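# Thread a bead onto the cord with two arms

## Task

Put any single bead onto the cord so it sits threaded on it, far enough from both plastic end tips of the cord.

## Robot and tools

ROBOT. Two six-joint arms with parallel-jaw grippers, left_arm and right_arm, on either side of a table. Scene frame: origin at table-top height midway between the nominal bases, +x out over the table, +z up, left_arm on the +y side (this is not the image left). Calibrated bases: left_arm at (-0.006, +0.377, 0) m, right_arm at (+0.042, -0.321, 0) m, each turned only slightly about z. Reported end_effector_position (m) and end_effector_quat_wxyz are in this frame; the position is the spot between the finger pads, about 1 cm short of the tips, and can be off a little at long reach. The fingers point along the gripper's +z and close along its y.

ROW LAYOUT. Every command row is one flat list of 14 numbers: seven for left_arm, then seven for right_arm. Within each arm the order is shoulder, elbow, waist, wrist pitch, wrist yaw, wrist roll, then opening. Joint numbers are absolute target angles in radians, the same values the Joint positions line prints, not offsets. Stated ranges: shoulder 0.000 to 3.142, elbow 0.000 to 3.142, waist -2.618 to 3.054, wrist pitch -1.571 to 1.571, wrist yaw -1.571 to 1.571, wrist roll -2.094 to 2.094. True ends may differ by up to 0.059 rad; a target more than 0.059 beyond an end (and beyond the current angle) gets the call rejected, and a joint pushed past its real end stops there with the note "joint sent to its limit". Opening runs from -1 (shut) to +1 (wide, pads 0.094 m apart). Even when only one arm should move, send the other arm's current Joint targets and its present opening; a 0 is a real command.

TOOLS.
- execute_actions(actions, cameras): actions is a list of actions; each action is a table of 1 to 15 rows, one row per 1/30 s step, with the final row repeated to fill 15 steps (0.5 s). An empty list just reports state and images. cameras picks images: omitted/null/["all"] gives all, [] gives none.
- move(target, speed, blend, opening_speed, blocking, cameras): target is one 14-number row, or up to 15 rows differing only in joint angles, visited in turn within a 10 s budget. All joints interpolate together, so the hand traces a curve, with no avoidance of objects or the other arm. speed is the peak rad/s of the joint with the longest travel, 0.01 to 2 (default 0.5), one value or one per target. blend (rad) rounds off intermediate targets. opening_speed (at least 0.2 per second on the -1..1 scale) ramps the fingers; otherwise openings jump at the start. blocking=false returns after about 0.5 s while motion continues; execute_actions is then refused until the move ends, is waited out, or stopped; a new move replaces a running one.
- wait(seconds 0 to 10): lets time pass holding last commands.
- stop(): brakes a running move.
- zoom_image(camera, region [x0,y0,x1,y1] px, at most 504x504): closer look at the latest image of cam_head_left, cam_head_right, cam_high, cam_low, cam_left_wrist or cam_right_wrist (each 896x504).
- read_manual(section="licences"): licence text only.
- finished_scene(scene): call it twice in separate replies; the first asks for a check, the second ends the scene and reports success. The goal must hold with the robot let go.

MOTION NOTES. Joint speed is capped, and each step's target is kept within a fixed lead of the measured angle (waist 0.202, shoulder 0.258, elbow 0.238, wrist pitch 0.573, wrist yaw and roll 0.522 rad); targets that would shift the hand over 100 mm in one step are scaled back. Very small turns may not start. Joints lag; far-out hands move fastest. To keep a joint still, resend its Joint targets value.

RESULT LINES. Joint positions / Joint velocities: per arm, the six joints in row order plus pad gap (m). Joint targets: what joints are being driven to now. Tool commands: current opening commands. grip_measured: finger opening on the command scale (reads slightly wide when empty, narrower than a hard part under full squeeze). grip_effort_nm: gripper motor effort, negative closing; not a pad force. Joint torques: total drive output including gravity, noisy, with joints 1 to 3 wrapping at ±28 N m. The move: line gives the ending: done, off_target (a joint more than 0.035 rad off), moving, held, or fault, maybe limits=held, and the worst joint per arm. Neither done nor off_target tells you about contact. "joint command not followed" means the clearance check altered targets (it does not separate the two grippers).

GRASPING. Commanding just under the touch reading grips lightly; about 0.11 below it reaches full force (around 50 to 62 N per pad). To release, command well above grip_measured.

CAMERAS. Head, high and low cameras are fixed; wrist cameras ride the hands and may lag during motion. Calibration (K, T_world_to_cam) is approximate, good to millimetres near image centre.

AVOID. Dropping the bead or cord, releasing parts still moving, fast impacts, hard presses, and any collision or squeeze between the two arms (that can end the scene). Nothing may end up off the table. Loose objects may get an occasional small nudge. Long holding, stretched poses or pushing into unreachable targets heat motors: MOTOR HOT appears at 75 °C, and at 90 °C an OVER-TEMPERATURE FAULT folds that arm away for the rest of the scene. Quicker, smoother, lower-effort work is better.

Each tool is called after "Emit:" by a JSON object that holds its "name" and its "arguments", one argument or row to a line.

## Session

Emit:
{"name": "execute_actions", "arguments": {
  "actions": []
}}

Scene clock: 0.00 s.
left_arm: end_effector_position=(+0.2088, +0.2717, +0.1345) grip_measured=+1.000 grip_effort_nm=n/a end_effector_quat_wxyz=(-0.026, +0.448, +0.892, +0.045) | right_arm: end_effector_position=(+0.5449, -0.3345, +0.3893) grip_measured=+1.000 grip_effort_nm=n/a end_effector_quat_wxyz=(+0.596, +0.088, +0.791, -0.108)
Joint names: [shoulder, elbow, waist, wrist pitch, wrist yaw, wrist roll]
Joint positions: left_arm=[1.5 1.259 -0.582 -1.387 -0.087 0.403 0.094] | right_arm=[1.618 1.679 0.076 -0.353 0.378 0.041 0.094]
Joint velocities: left_arm=[-0.012 -0.002 0.017 0.037 0.007 -0.007 0] | right_arm=[-0.022 -0.007 -0.002 -0.066 0.051 0.022 0]
Joint torques (N m): no reading
Heat: left arm: 30 °C; right arm: 27 °C.
Joint targets: left_arm=[1.489 1.270 -0.582 -1.384 -0.084 0.403] | right_arm=[1.605 1.692 0.076 -0.346 0.381 0.041]
Tool commands: left_gripper/opening=+1.0 right_gripper/opening=+1.0

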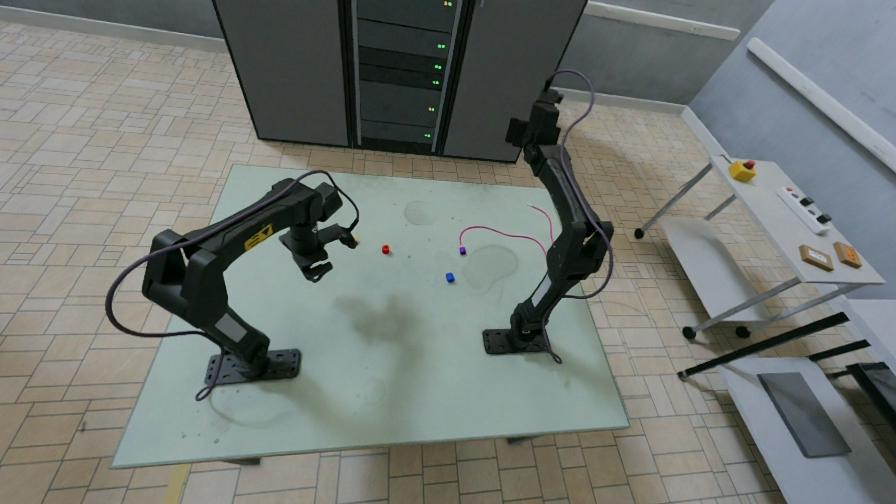

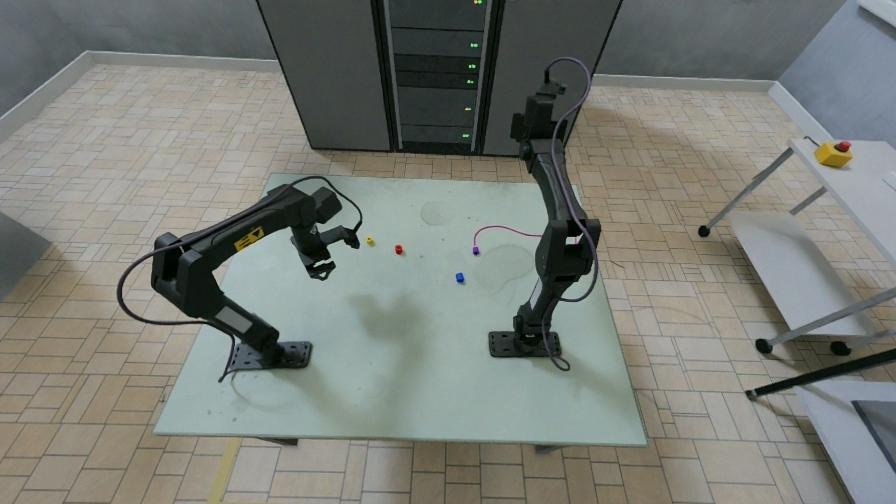

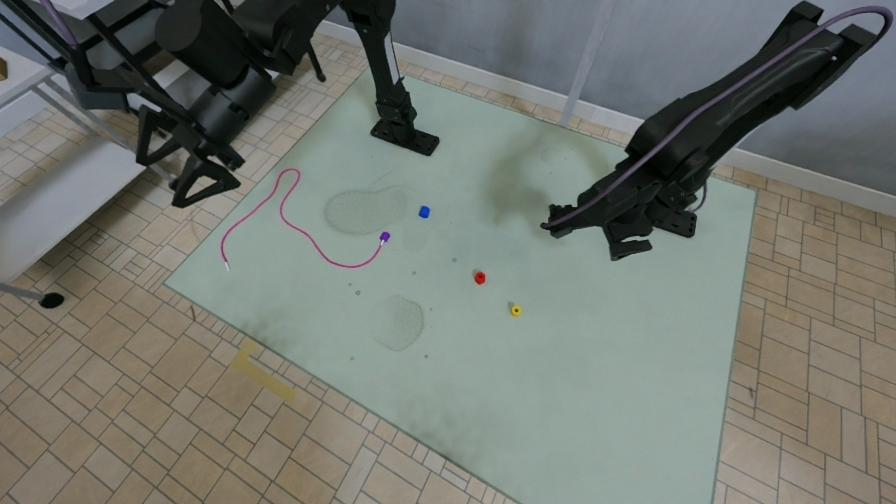

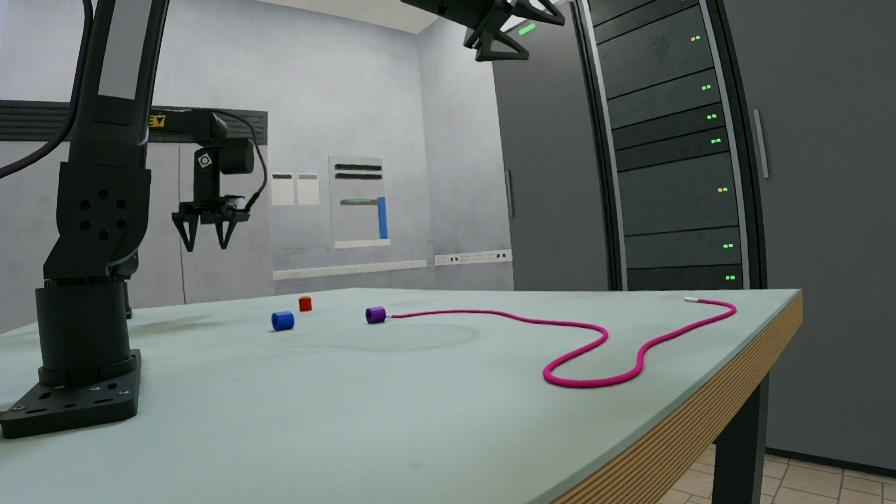

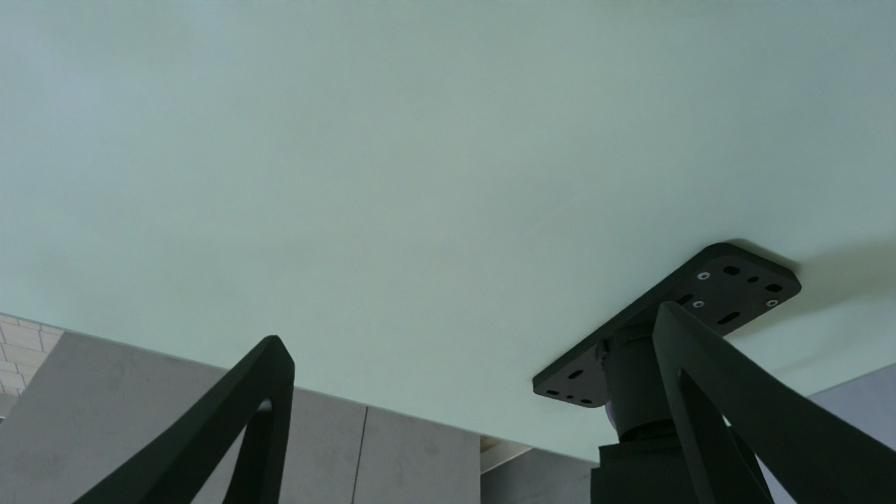

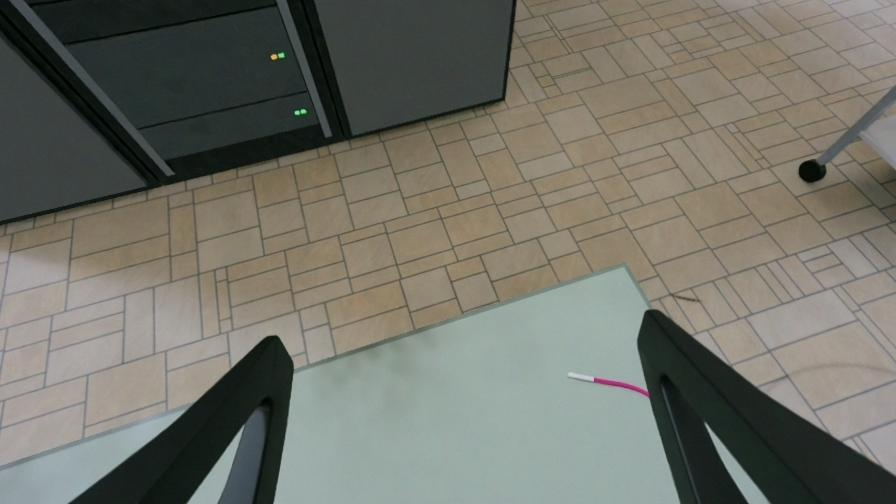

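Emit:
{"name": "zoom_image", "arguments": {
  "camera": "cam_high",
  "region": [190, 150, 550, 350]
}}

Emit:
{"name": "zoom_image", "arguments": {
  "camera": "cam_low",
  "region": [250, 270, 450, 390]
}}

Emit:
{"name": "zoom_image", "arguments": {
  "camera": "cam_high",
  "region": [360, 195, 440, 255]
}}

Emit:
{"name": "zoom_image", "arguments": {
  "camera": "cam_high",
  "region": [455, 260, 535, 330]
}}

Emit:
{"name": "zoom_image", "arguments": {
  "camera": "cam_head_left",
  "region": [350, 180, 590, 300]
}}

Scaled by 1.400 from the camera's 896x504 image, which has a finer 1280x720 frame.

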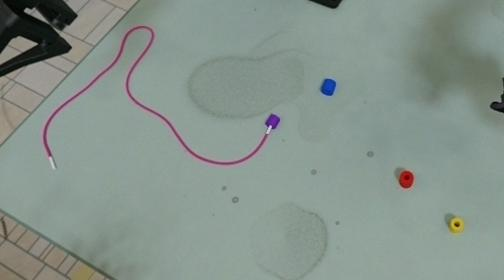

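Scaled by 2.520 from the camera's 896x504 image, which has a finer 1280x720 frame.

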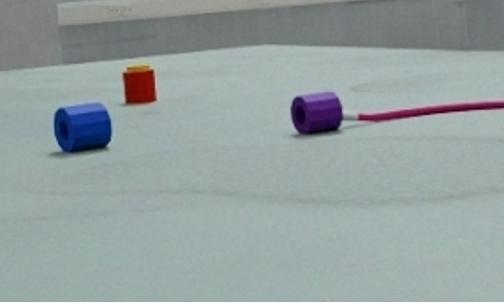

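Scaled by 6.300 from the camera's 896x504 image, which has a finer 1280x720 frame.

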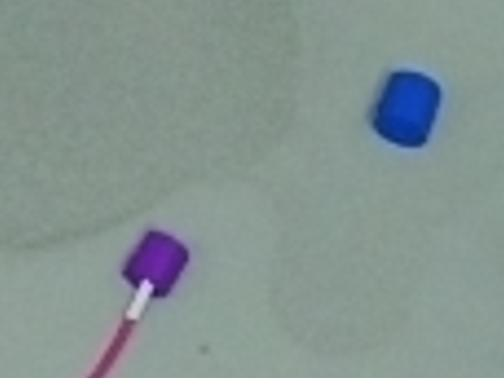

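Scaled by 6.300 from the camera's 896x504 image, which has a finer 1280x720 frame.

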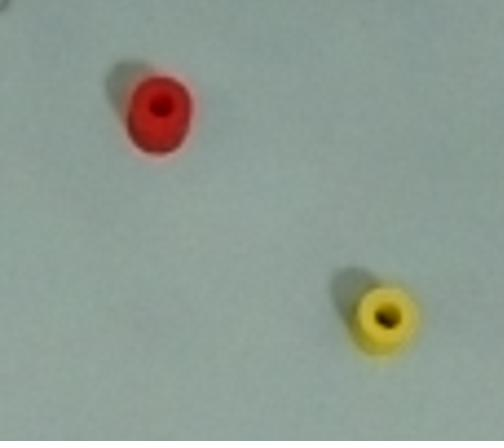

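Scaled by 2.100 from the camera's 896x504 image, which has a finer 1280x720 frame.

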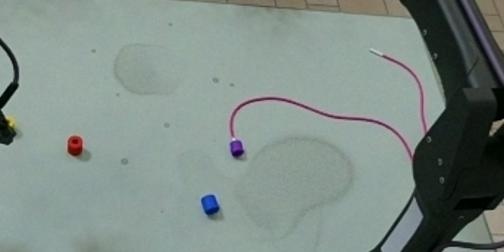

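Emit:
{"name": "move", "arguments": {
  "target": [1.5,1.27,-0.582,-1.384,-0.084,0.403,1,1.7,1.75,0.364,-1.35,0,0,1]
}}

Scene clock: 80.30 s.
left_arm: end_effector_position=(+0.2088, +0.2717, +0.1345) grip_measured=+1.000 grip_effort_nm=0.007 end_effector_quat_wxyz=(-0.026, +0.448, +0.892, +0.045) | right_arm: end_effector_position=(+0.3715, -0.1876, +0.2050) grip_measured=+1.000 grip_effort_nm=-0.027 end_effector_quat_wxyz=(+0.124, -0.188, +0.974, +0.020)
Joint names: [shoulder, elbow, waist, wrist pitch, wrist yaw, wrist roll]
Joint positions: left_arm=[1.5 1.259 -0.582 -1.387 -0.087 0.403 0.094] | right_arm=[1.686 1.706 0.359 -1.338 0.008 0.005 0.094]
Joint velocities: left_arm=[0.002 -0.007 -0.012 0.022 0.007 -0.066 0] | right_arm=[0.007 0.012 0.012 -0.007 -0.022 0.007 0]
Joint torques (N m): left_arm=[-4.9 5.98 -0.03 0.29 -0.03 -0.01] | right_arm=[-6.38 9.72 0.44 0.4 -0.08 -0.04]
Heat: left arm: 27 °C; right arm: 34 °C.
Joint targets: left_arm=[1.500 1.270 -0.582 -1.384 -0.084 0.403] | right_arm=[1.700 1.750 0.364 -1.350 0.000 0.000]
move: off_target (right_arm); right_arm: the elbow is farthest, 0.044 rad from its target
camera_calibration:
cam_right_wrist: T_world_to_cam=[[0.278677, -0.960211, -0.018291, -0.27803], [-0.844463, -0.254066, 0.471522, 0.194567], [-0.457408, -0.115956, -0.881664, 0.444794], [0, 0, 0, 1]] pos_world=[0.445237, -0.165958, 0.295331]

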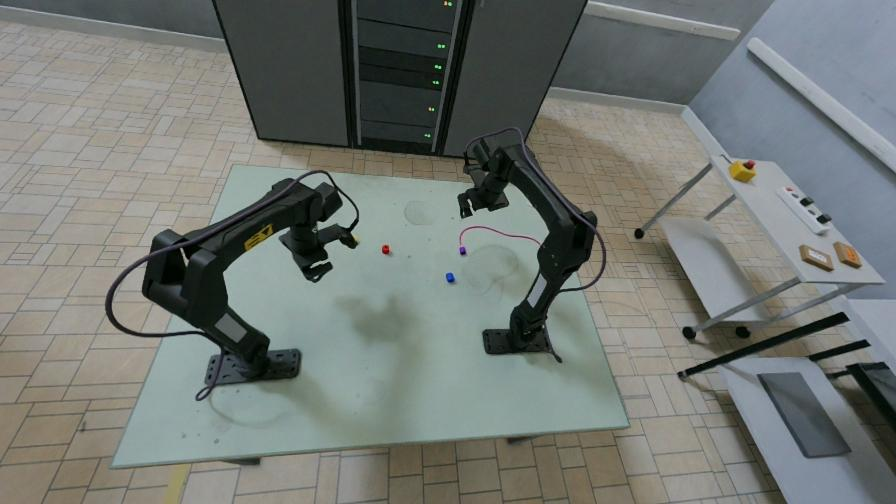

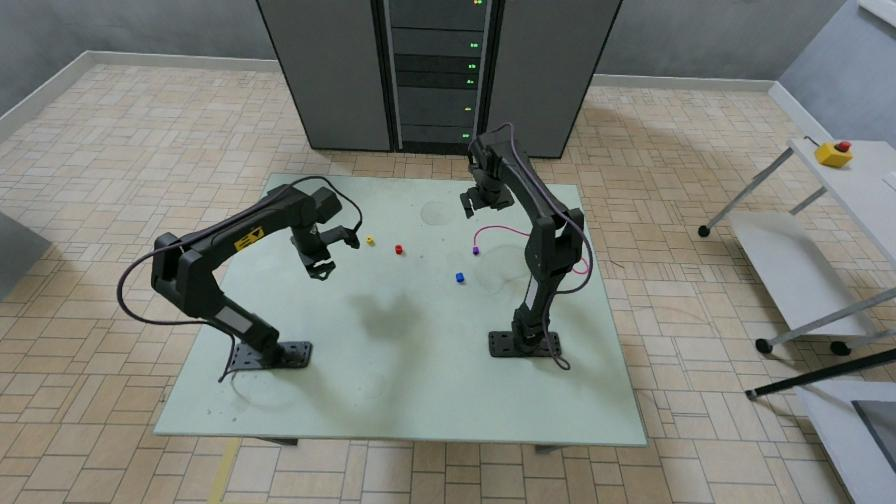

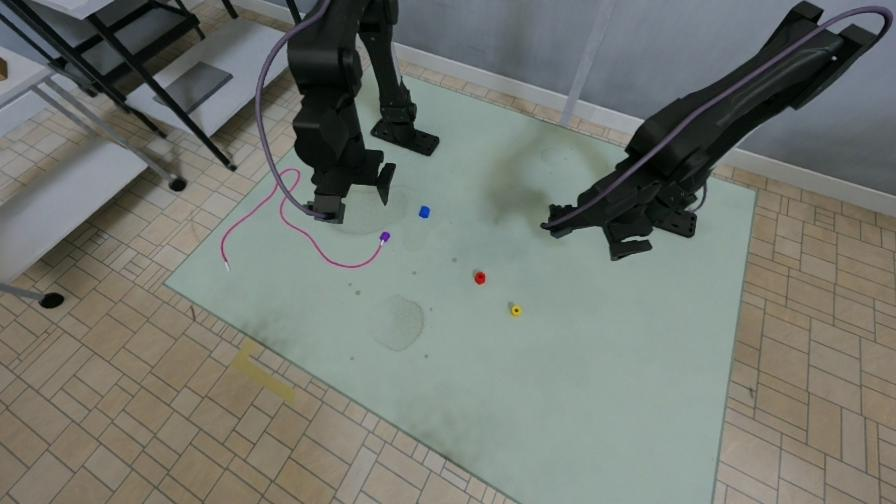

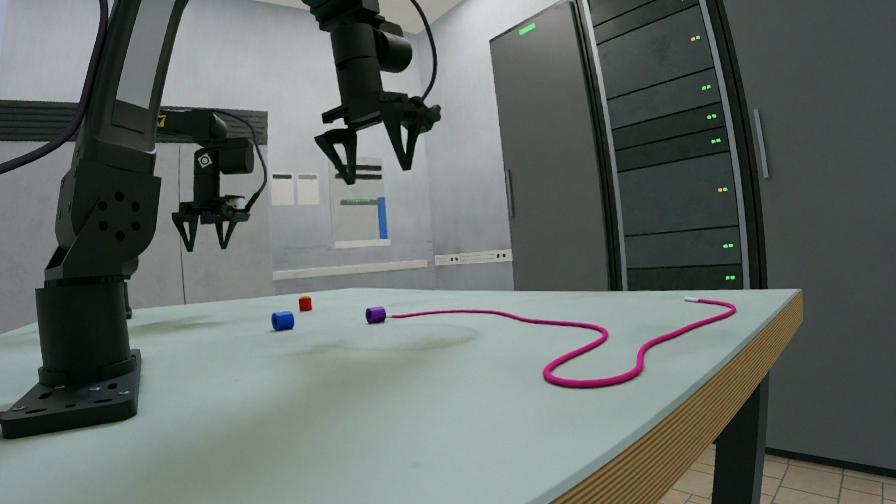

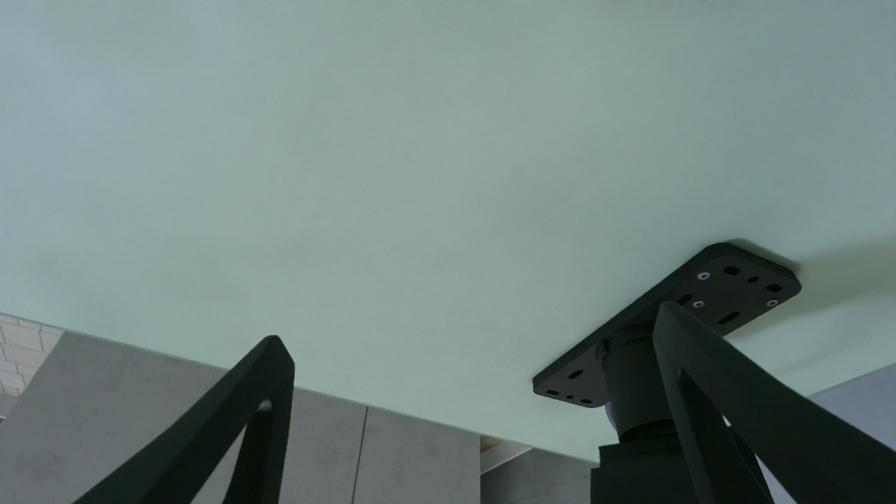

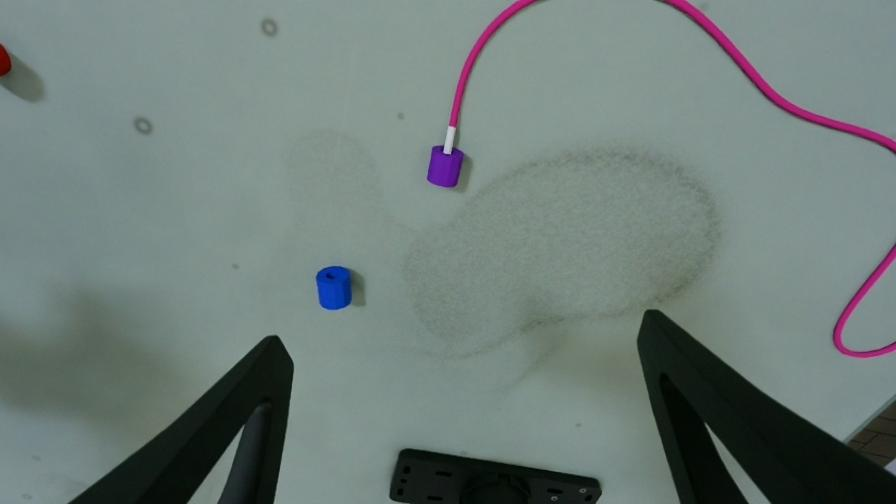

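Emit:
{"name": "zoom_image", "arguments": {
  "camera": "cam_right_wrist",
  "region": [410, 110, 490, 200]
}}

Emit:
{"name": "zoom_image", "arguments": {
  "camera": "cam_low",
  "region": [350, 290, 430, 340]
}}

Emit:
{"name": "zoom_image", "arguments": {
  "camera": "cam_right_wrist",
  "region": [290, 250, 380, 330]
}}

Scaled by 5.600 from the camera's 896x504 image, which has a finer 1280x720 frame.

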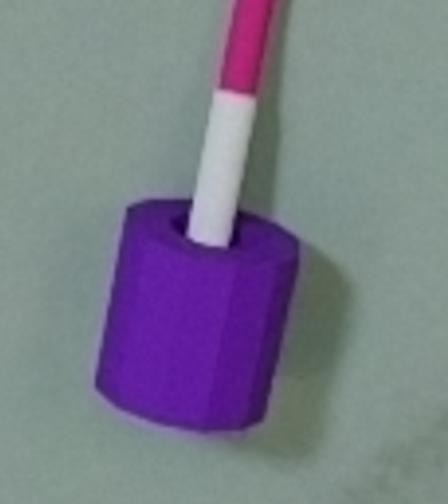

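Scaled by 6.300 from the camera's 896x504 image, which has a finer 1280x720 frame.

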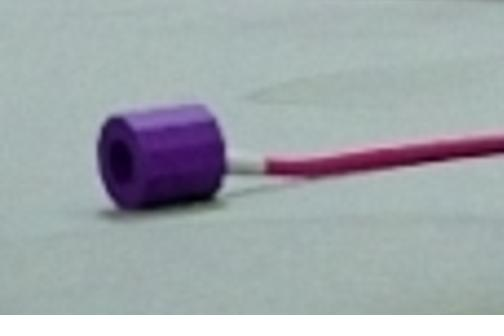

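Scaled by 5.600 from the camera's 896x504 image, which has a finer 1280x720 frame.

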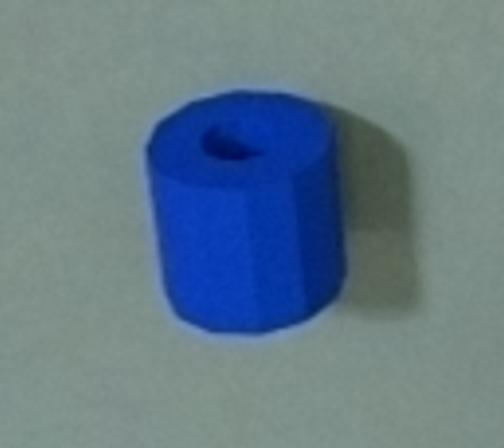

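Emit:
{"name": "move", "arguments": {
  "target": [1.5,1.27,-0.582,-1.384,-0.084,0.403,1,1.793,1.28,0.386,-0.961,0,0.264,0.2],
  "cameras": ["cam_right_wrist","cam_high","cam_low"]
}}

Emit:
{"name": "zoom_image", "arguments": {
  "camera": "cam_right_wrist",
  "region": [250, 100, 650, 504]
}}

Scene clock: 138.83 s.
left_arm: end_effector_position=(+0.2088, +0.2717, +0.1345) grip_measured=+1.000 grip_effort_nm=0.007 end_effector_quat_wxyz=(-0.026, +0.448, +0.892, +0.045) | right_arm: end_effector_position=(+0.3574, -0.1861, +0.0663) grip_measured=+0.203 grip_effort_nm=-0.188 end_effector_quat_wxyz=(+0.045, -0.073, +0.996, +0.013)
Joint names: [shoulder, elbow, waist, wrist pitch, wrist yaw, wrist roll]
Joint positions: left_arm=[1.5 1.259 -0.582 -1.387 -0.087 0.403 0.094] | right_arm=[1.786 1.293 0.378 -0.985 0.006 0.259 0.057]
Joint velocities: left_arm=[-0.022 0.002 0.002 -0.037 0.051 -0.022 0] | right_arm=[-0.002 0.012 0.002 -0.022 0.007 0.066 0.001]
Joint torques (N m): left_arm=[-4.92 5.98 -0.03 0.29 -0.03 -0.02] | right_arm=[-7.47 5.03 0.81 0.45 -0.05 0.07]
Heat: left arm: 27 °C; right arm: 29 °C.
Joint targets: left_arm=[1.500 1.270 -0.582 -1.384 -0.084 0.403] | right_arm=[1.793 1.280 0.386 -0.961 0.000 0.264]
move: done
camera_calibration:
cam_right_wrist: T_world_to_cam=[[0.0463963, -0.998538, -0.0277232, -0.198624], [-0.792671, -0.0536913, 0.607281, 0.258193], [-0.607882, -0.00620025, -0.794003, 0.384641], [0, 0, 0, 1]] pos_world=[0.447694, -0.182086, 0.143104]
Images, in order (width x height): cam_high 896x504, cam_low 896x504, cam_right_wrist 896x504.

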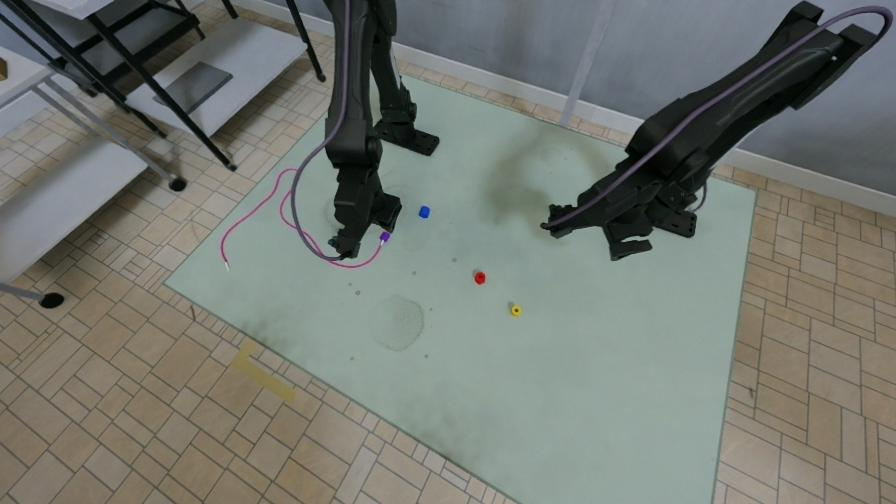

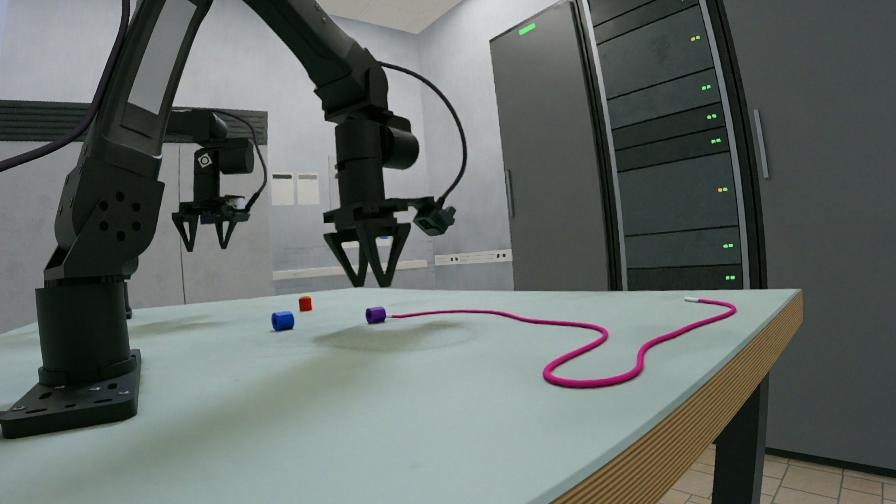

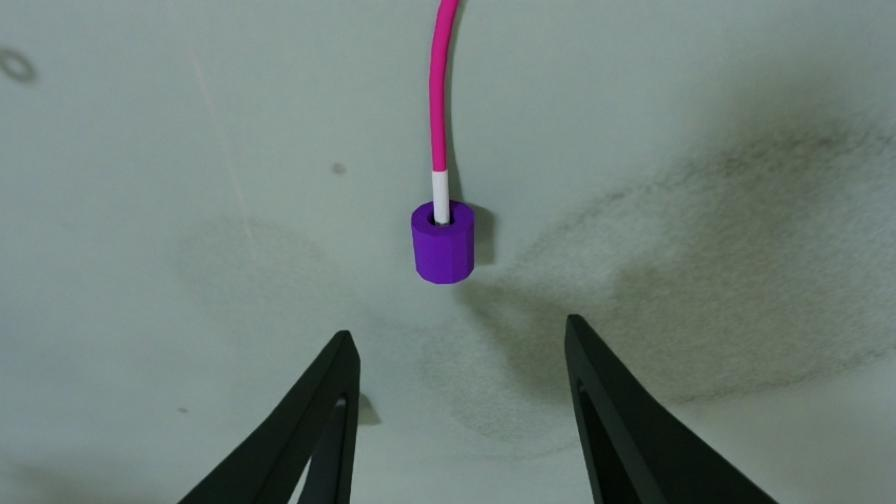

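Scaled by 1.248 from the camera's 896x504 image, which has a finer 1280x720 frame.

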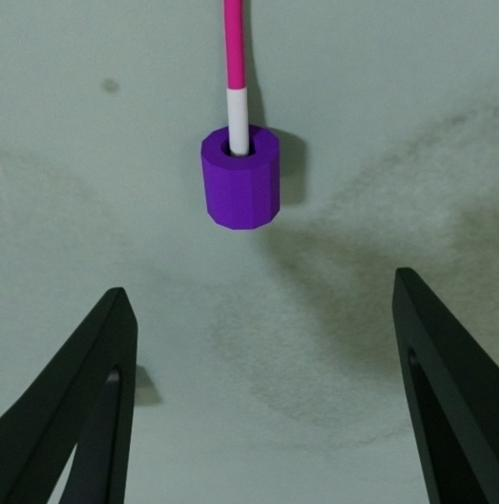

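Emit:
{"name": "move", "arguments": {
  "target": [1.5,1.27,-0.582,-1.384,-0.084,0.403,1,1.839,1.132,0.405,-0.774,0,0.28,0.2],
  "cameras": ["cam_right_wrist","cam_low"],
  "speed": 0.2
}}

Scene clock: 152.47 s.
left_arm: end_effector_position=(+0.2088, +0.2717, +0.1345) grip_measured=+1.000 grip_effort_nm=-0.002 end_effector_quat_wxyz=(-0.026, +0.448, +0.892, +0.045) | right_arm: end_effector_position=(+0.3488, -0.1830, +0.0212) grip_measured=+0.203 grip_effort_nm=-0.178 end_effector_quat_wxyz=(+0.043, -0.074, +0.996, +0.013)
Joint names: [shoulder, elbow, waist, wrist pitch, wrist yaw, wrist roll]
Joint positions: left_arm=[1.5 1.259 -0.582 -1.387 -0.087 0.403 0.094] | right_arm=[1.823 1.151 0.396 -0.81 0.005 0.275 0.057]
Joint velocities: left_arm=[0.007 0.007 0.007 0.007 -0.081 -0.037 0] | right_arm=[-0.012 -0.002 0.007 -0.051 0.051 -0.051 -0.001]
Joint torques (N m): left_arm=[-4.92 5.98 -0.02 0.29 -0.03 -0.02] | right_arm=[-6.93 4.21 0.75 0.54 -0.05 0.07]
Heat: left arm: 27 °C; right arm: 28 °C.
Joint targets: left_arm=[1.500 1.270 -0.582 -1.384 -0.084 0.403] | right_arm=[1.839 1.132 0.405 -0.774 0.000 0.280]
move: off_target (right_arm); right_arm: the wrist pitch is farthest, 0.036 rad from its target
camera_calibration:
cam_right_wrist: T_world_to_cam=[[0.0478894, -0.998463, -0.0278991, -0.196875], [-0.78961, -0.0549488, 0.611144, 0.277536], [-0.611738, -0.00723787, -0.791028, 0.344763], [0, 0, 0, 1]] pos_world=[0.439478, -0.178827, 0.0976097]
Images, in order (width x height): cam_low 896x504, cam_right_wrist 896x504.

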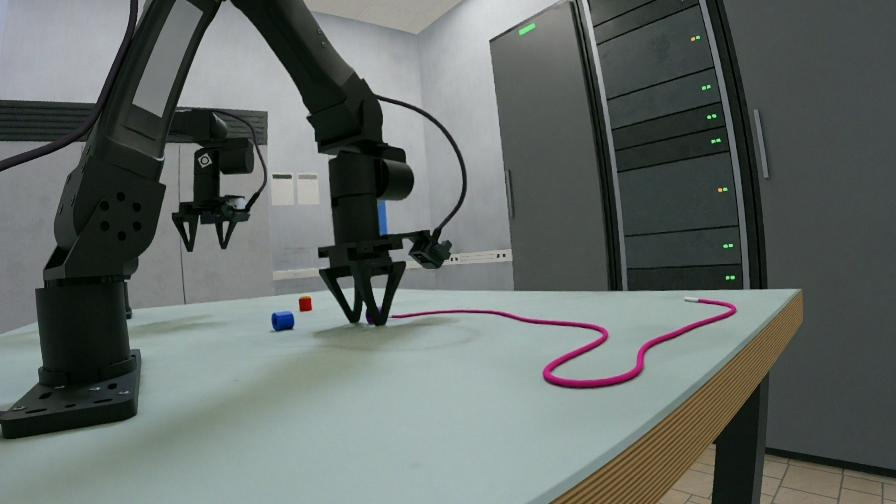

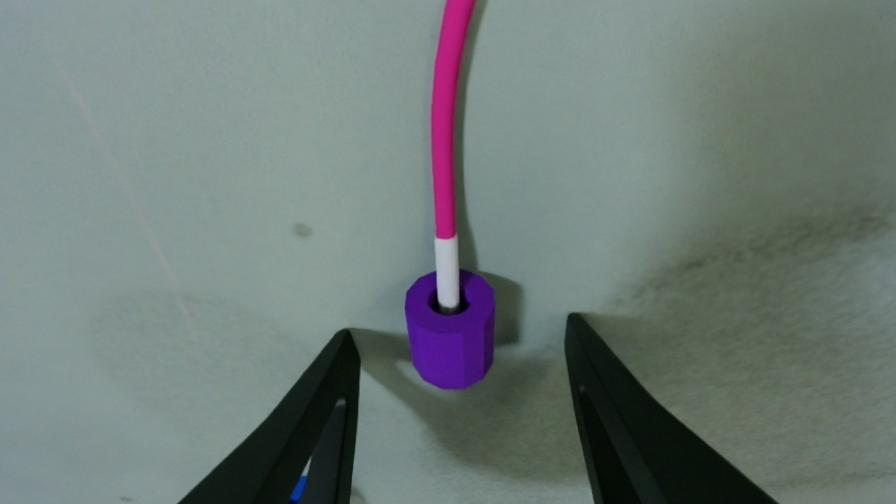

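Emit:
{"name": "move", "arguments": {
  "target": [1.5,1.27,-0.582,-1.384,-0.084,0.403,1,1.854,1.112,0.413,-0.739,0,0.288,0.2],
  "cameras": ["cam_right_wrist","cam_low"],
  "speed": 0.2
}}

Scene clock: 161.67 s.
left_arm: end_effector_position=(+0.2088, +0.2717, +0.1345) grip_measured=+1.000 grip_effort_nm=0.002 end_effector_quat_wxyz=(-0.026, +0.448, +0.892, +0.045) | right_arm: end_effector_position=(+0.3490, -0.1821, +0.0205) grip_measured=+0.203 grip_effort_nm=-0.183 end_effector_quat_wxyz=(+0.044, -0.072, +0.996, +0.013)
Joint names: [shoulder, elbow, waist, wrist pitch, wrist yaw, wrist roll]
Joint positions: left_arm=[1.5 1.259 -0.582 -1.387 -0.087 0.403 0.094] | right_arm=[1.823 1.148 0.398 -0.803 0.006 0.28 0.057]
Joint velocities: left_arm=[-0.012 0.017 0.002 0.051 -0.139 -0.051 0] | right_arm=[-0.002 0.007 0.002 -0.007 -0.007 -0.007 0]
Joint torques (N m): left_arm=[-4.92 5.98 -0.03 0.29 -0.03 -0.01] | right_arm=[-5.7 3.02 1.36 0.84 -0.06 0.08]
Heat: left arm: 27 °C; right arm: 28 °C.
Joint targets: left_arm=[1.500 1.270 -0.582 -1.384 -0.084 0.403] | right_arm=[1.854 1.112 0.413 -0.739 0.000 0.288]
move: off_target (right_arm); right_arm: the wrist pitch is farthest, 0.064 rad from its target
camera_calibration:
cam_right_wrist: T_world_to_cam=[[0.0452982, -0.998545, -0.0292403, -0.195145], [-0.791661, -0.0537344, 0.608593, 0.279126], [-0.609279, -0.00441979, -0.792943, 0.343996], [0, 0, 0, 1]] pos_world=[0.439403, -0.178342, 0.0971896]
Images, in order (width x height): cam_low 896x504, cam_right_wrist 896x504.

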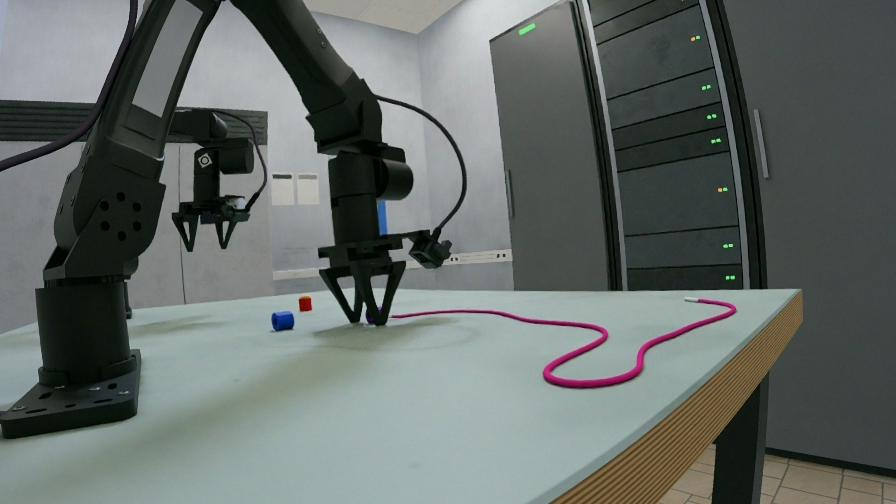

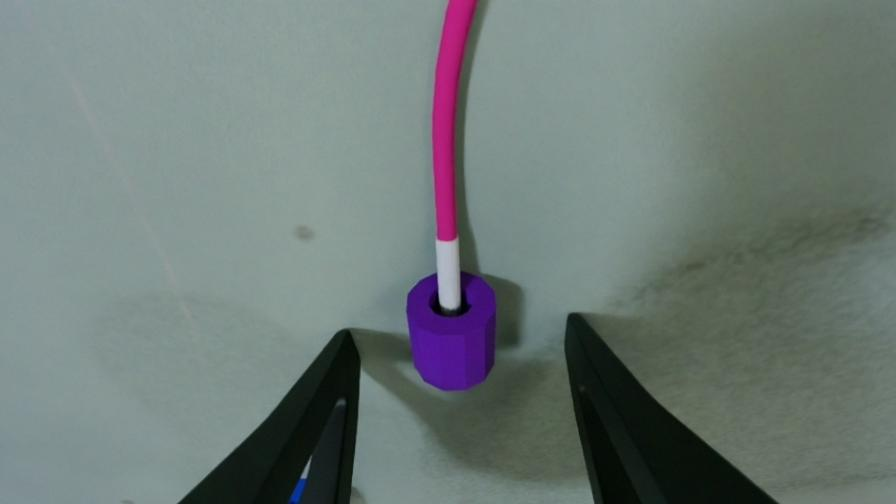

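Emit:
{"name": "move", "arguments": {
  "target": [1.5,1.27,-0.582,-1.384,-0.084,0.403,1,1.834,1.153,0.415,-0.786,0,0.288,0.2],
  "cameras": ["cam_right_wrist","cam_low"],
  "speed": 0.2
}}

Emit:
{"name": "zoom_image", "arguments": {
  "camera": "cam_low",
  "region": [320, 280, 430, 340]
}}

Scene clock: 172.93 s.
left_arm: end_effector_position=(+0.2088, +0.2717, +0.1345) grip_measured=+1.000 grip_effort_nm=-0.002 end_effector_quat_wxyz=(-0.026, +0.448, +0.892, +0.045) | right_arm: end_effector_position=(+0.3489, -0.1822, +0.0205) grip_measured=+0.203 grip_effort_nm=-0.178 end_effector_quat_wxyz=(+0.044, -0.072, +0.996, +0.013)
Joint names: [shoulder, elbow, waist, wrist pitch, wrist yaw, wrist roll]
Joint positions: left_arm=[1.5 1.259 -0.582 -1.387 -0.087 0.403 0.094] | right_arm=[1.823 1.148 0.398 -0.803 0.006 0.28 0.057]
Joint velocities: left_arm=[-0.012 0.007 -0.012 0.037 -0.066 0.022 0] | right_arm=[0.002 -0.002 -0.007 0.051 -0.037 0.007 0.002]
Joint torques (N m): left_arm=[-4.92 5.98 -0.02 0.29 -0.03 -0.01] | right_arm=[-7.21 5.98 1.51 0.39 -0.07 0.08]
Heat: left arm: 27 °C; right arm: 28 °C.
Joint targets: left_arm=[1.500 1.270 -0.582 -1.384 -0.084 0.403] | right_arm=[1.834 1.153 0.415 -0.786 0.000 0.288]
move: done
camera_calibration:
cam_right_wrist: T_world_to_cam=[[0.0452881, -0.99855, -0.0290988, -0.195181], [-0.791449, -0.0536386, 0.608877, 0.278999], [-0.609555, -0.00454466, -0.792731, 0.344006], [0, 0, 0, 1]] pos_world=[0.439343, -0.178369, 0.0971489]
Images, in order (width x height): cam_low 896x504, cam_right_wrist 896x504.

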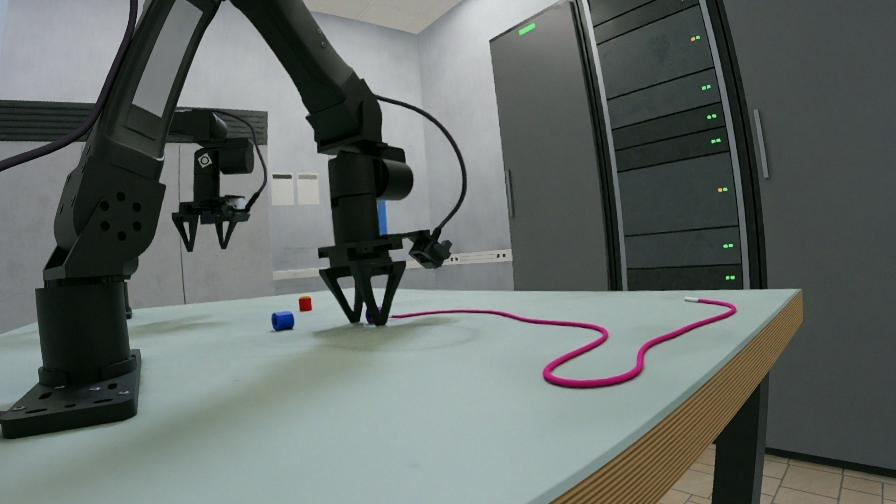

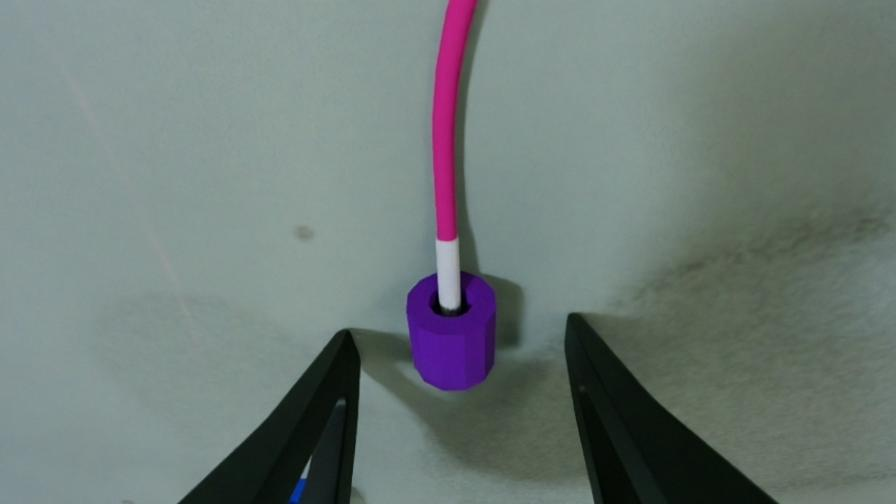

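Scaled by 4.582 from the camera's 896x504 image, which has a finer 1280x720 frame.

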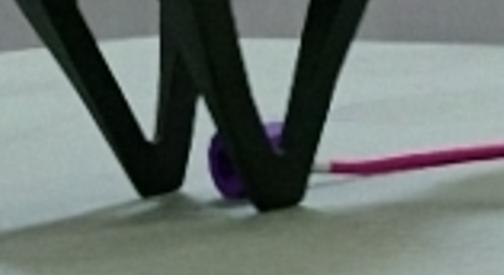

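Emit:
{"name": "move", "arguments": {
  "target": [
    [1.5,1.27,-0.582,-1.384,-0.084,0.403,1,1.825,1.21,0.416,-0.863,0,0.288,0.2],
    [1.5,1.27,-0.582,-1.384,-0.084,0.403,1,1.841,1.135,0.416,-0.774,0,0.288,0.2]
  ],
  "cameras": ["cam_right_wrist"],
  "speed": 0.3
}}

Scene clock: 180.63 s.
left_arm: end_effector_position=(+0.2088, +0.2717, +0.1345) grip_measured=+1.000 grip_effort_nm=0.002 end_effector_quat_wxyz=(-0.026, +0.448, +0.892, +0.045) | right_arm: end_effector_position=(+0.3499, -0.1773, +0.0218) grip_measured=+0.203 grip_effort_nm=-0.178 end_effector_quat_wxyz=(+0.049, -0.076, +0.996, +0.016)
Joint names: [shoulder, elbow, waist, wrist pitch, wrist yaw, wrist roll]
Joint positions: left_arm=[1.5 1.259 -0.582 -1.387 -0.087 0.403 0.094] | right_arm=[1.823 1.153 0.409 -0.798 0.004 0.283 0.057]
Joint velocities: left_arm=[-0.002 -0.002 -0.002 -0.066 0.007 0.022 0] | right_arm=[-0.007 0.002 -0.007 0.022 0.037 -0.007 0.001]
Joint torques (N m): left_arm=[-4.92 6 -0.03 0.28 -0.03 0] | right_arm=[-6.75 4.34 0.62 0.47 -0.05 0.07]
Heat: left arm: 27 °C; right arm: 29 °C.
Joint targets: left_arm=[1.500 1.270 -0.582 -1.384 -0.084 0.403] | right_arm=[1.841 1.135 0.416 -0.774 0.000 0.288]
move: done
camera_calibration:
cam_right_wrist: T_world_to_cam=[[0.0540561, -0.997956, -0.0340908, -0.193231], [-0.796058, -0.0636798, 0.60186, 0.279265], [-0.602801, -0.00539594, -0.797873, 0.343264], [0, 0, 0, 1]] pos_world=[0.439676, -0.1732, 0.0992155]
Images, in order (width x height): cam_right_wrist 896x504.

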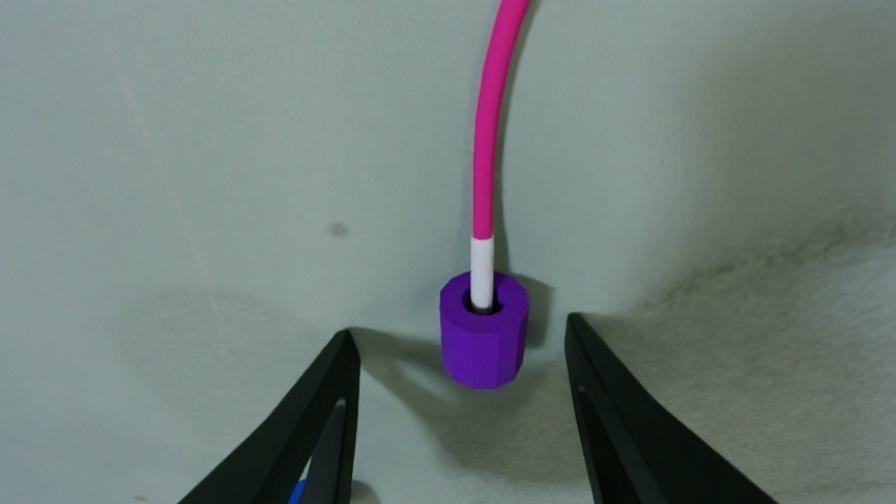

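Emit:
{"name": "move", "arguments": {
  "target": [1.5,1.27,-0.582,-1.384,-0.084,0.403,1,1.841,1.135,0.393,-0.774,0,0.288,0.2],
  "cameras": ["cam_right_wrist"],
  "speed": 0.3
}}

Scene clock: 186.83 s.
left_arm: end_effector_position=(+0.2088, +0.2717, +0.1345) grip_measured=+1.000 grip_effort_nm=0.002 end_effector_quat_wxyz=(-0.026, +0.448, +0.892, +0.045) | right_arm: end_effector_position=(+0.3514, -0.1799, +0.0218) grip_measured=+0.203 grip_effort_nm=-0.183 end_effector_quat_wxyz=(+0.049, -0.072, +0.996, +0.016)
Joint names: [shoulder, elbow, waist, wrist pitch, wrist yaw, wrist roll]
Joint positions: left_arm=[1.5 1.259 -0.582 -1.387 -0.087 0.403 0.094] | right_arm=[1.823 1.153 0.4 -0.797 0.004 0.283 0.057]
Joint velocities: left_arm=[-0.022 -0.012 -0.007 -0.066 -0.051 -0.037 0] | right_arm=[0.007 -0.002 -0.002 -0.022 -0.037 -0.051 0]
Joint torques (N m): left_arm=[-4.9 5.98 -0.03 0.3 -0.03 -0.01] | right_arm=[-6.74 4.34 -0.64 0.45 -0.06 0.06]
Heat: left arm: 27 °C; right arm: 28 °C.
Joint targets: left_arm=[1.500 1.270 -0.582 -1.384 -0.084 0.403] | right_arm=[1.841 1.135 0.393 -0.774 0.000 0.288]
move: done
camera_calibration:
cam_right_wrist: T_world_to_cam=[[0.0449545, -0.998391, -0.0345548, -0.19277], [-0.797225, -0.056698, 0.601013, 0.281969], [-0.602006, 0.000529736, -0.798492, 0.344984], [0, 0, 0, 1]] pos_world=[0.441141, -0.176655, 0.0993383]
Images, in order (width x height): cam_right_wrist 896x504.

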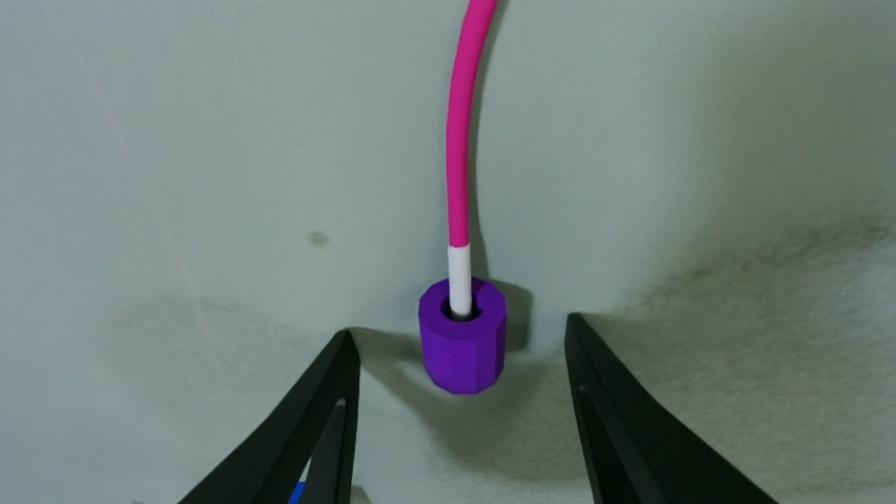

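Emit:
{"name": "move", "arguments": {
  "target": [1.5,1.27,-0.582,-1.384,-0.084,0.403,1,1.841,1.135,0.393,-0.774,0,0.288,-0.75],
  "cameras": ["cam_right_wrist","cam_low"],
  "opening_speed": 0.3
}}

Emit:
{"name": "zoom_image", "arguments": {
  "camera": "cam_low",
  "region": [320, 280, 430, 340]
}}

Scene clock: 195.07 s.
left_arm: end_effector_position=(+0.2088, +0.2717, +0.1345) grip_measured=+1.000 grip_effort_nm=0.002 end_effector_quat_wxyz=(-0.026, +0.448, +0.892, +0.045) | right_arm: end_effector_position=(+0.3514, -0.1799, +0.0218) grip_measured=-0.611 grip_effort_nm=-1.057 end_effector_quat_wxyz=(+0.049, -0.072, +0.996, +0.016)
Joint names: [shoulder, elbow, waist, wrist pitch, wrist yaw, wrist roll]
Joint positions: left_arm=[1.5 1.259 -0.582 -1.387 -0.087 0.403 0.094] | right_arm=[1.823 1.153 0.4 -0.797 0.004 0.283 0.018]
Joint velocities: left_arm=[0.002 -0.012 0.007 -0.007 -0.022 -0.037 0] | right_arm=[-0.012 -0.002 -0.012 -0.022 0.037 0.007 0]
Joint torques (N m): left_arm=[-4.92 5.98 -0.05 0.29 -0.04 -0.01] | right_arm=[-6.71 4.37 -0.72 0.44 -0.06 0.05]
Heat: left arm: 27 °C; right arm: 28 °C.
Joint targets: left_arm=[1.500 1.270 -0.582 -1.384 -0.084 0.403] | right_arm=[1.841 1.135 0.393 -0.774 0.000 0.288]
move: done
camera_calibration:
cam_right_wrist: T_world_to_cam=[[0.0449545, -0.998391, -0.0345548, -0.19277], [-0.797225, -0.056698, 0.601013, 0.281969], [-0.602006, 0.000529736, -0.798492, 0.344984], [0, 0, 0, 1]] pos_world=[0.441141, -0.176655, 0.0993383]
Images, in order (width x height): cam_low 896x504, cam_right_wrist 896x504.

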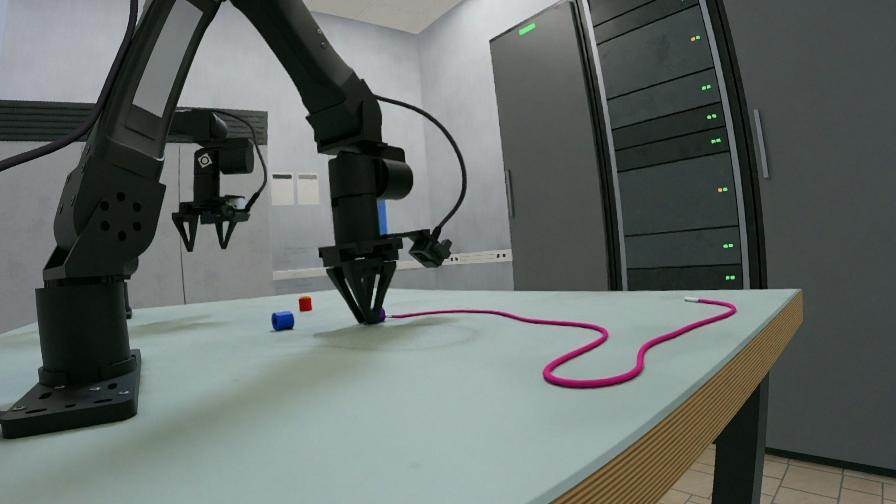

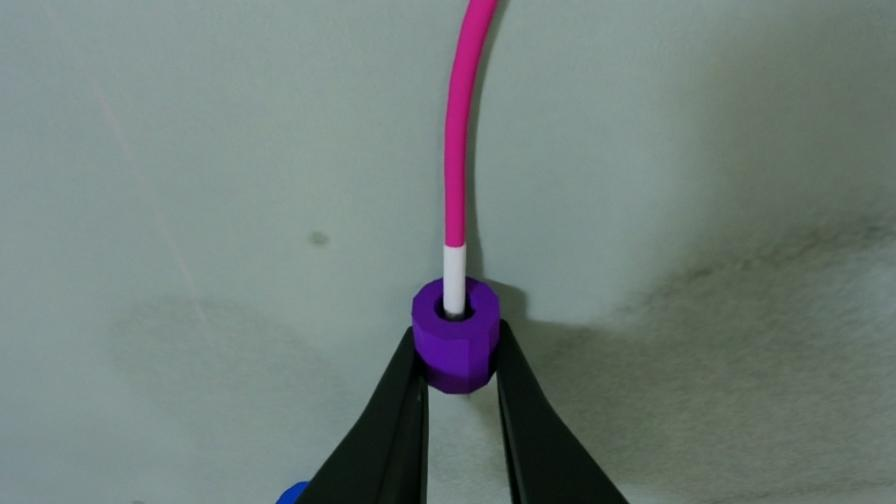

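Scaled by 4.582 from the camera's 896x504 image, which has a finer 1280x720 frame.

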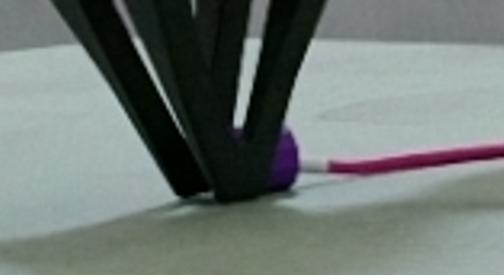

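Emit:
{"name": "zoom_image", "arguments": {
  "camera": "cam_right_wrist",
  "region": [400, 270, 520, 420]
}}

Scaled by 3.360 from the camera's 896x504 image, which has a finer 1280x720 frame.

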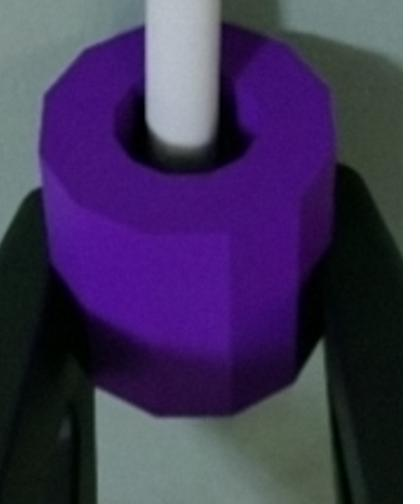

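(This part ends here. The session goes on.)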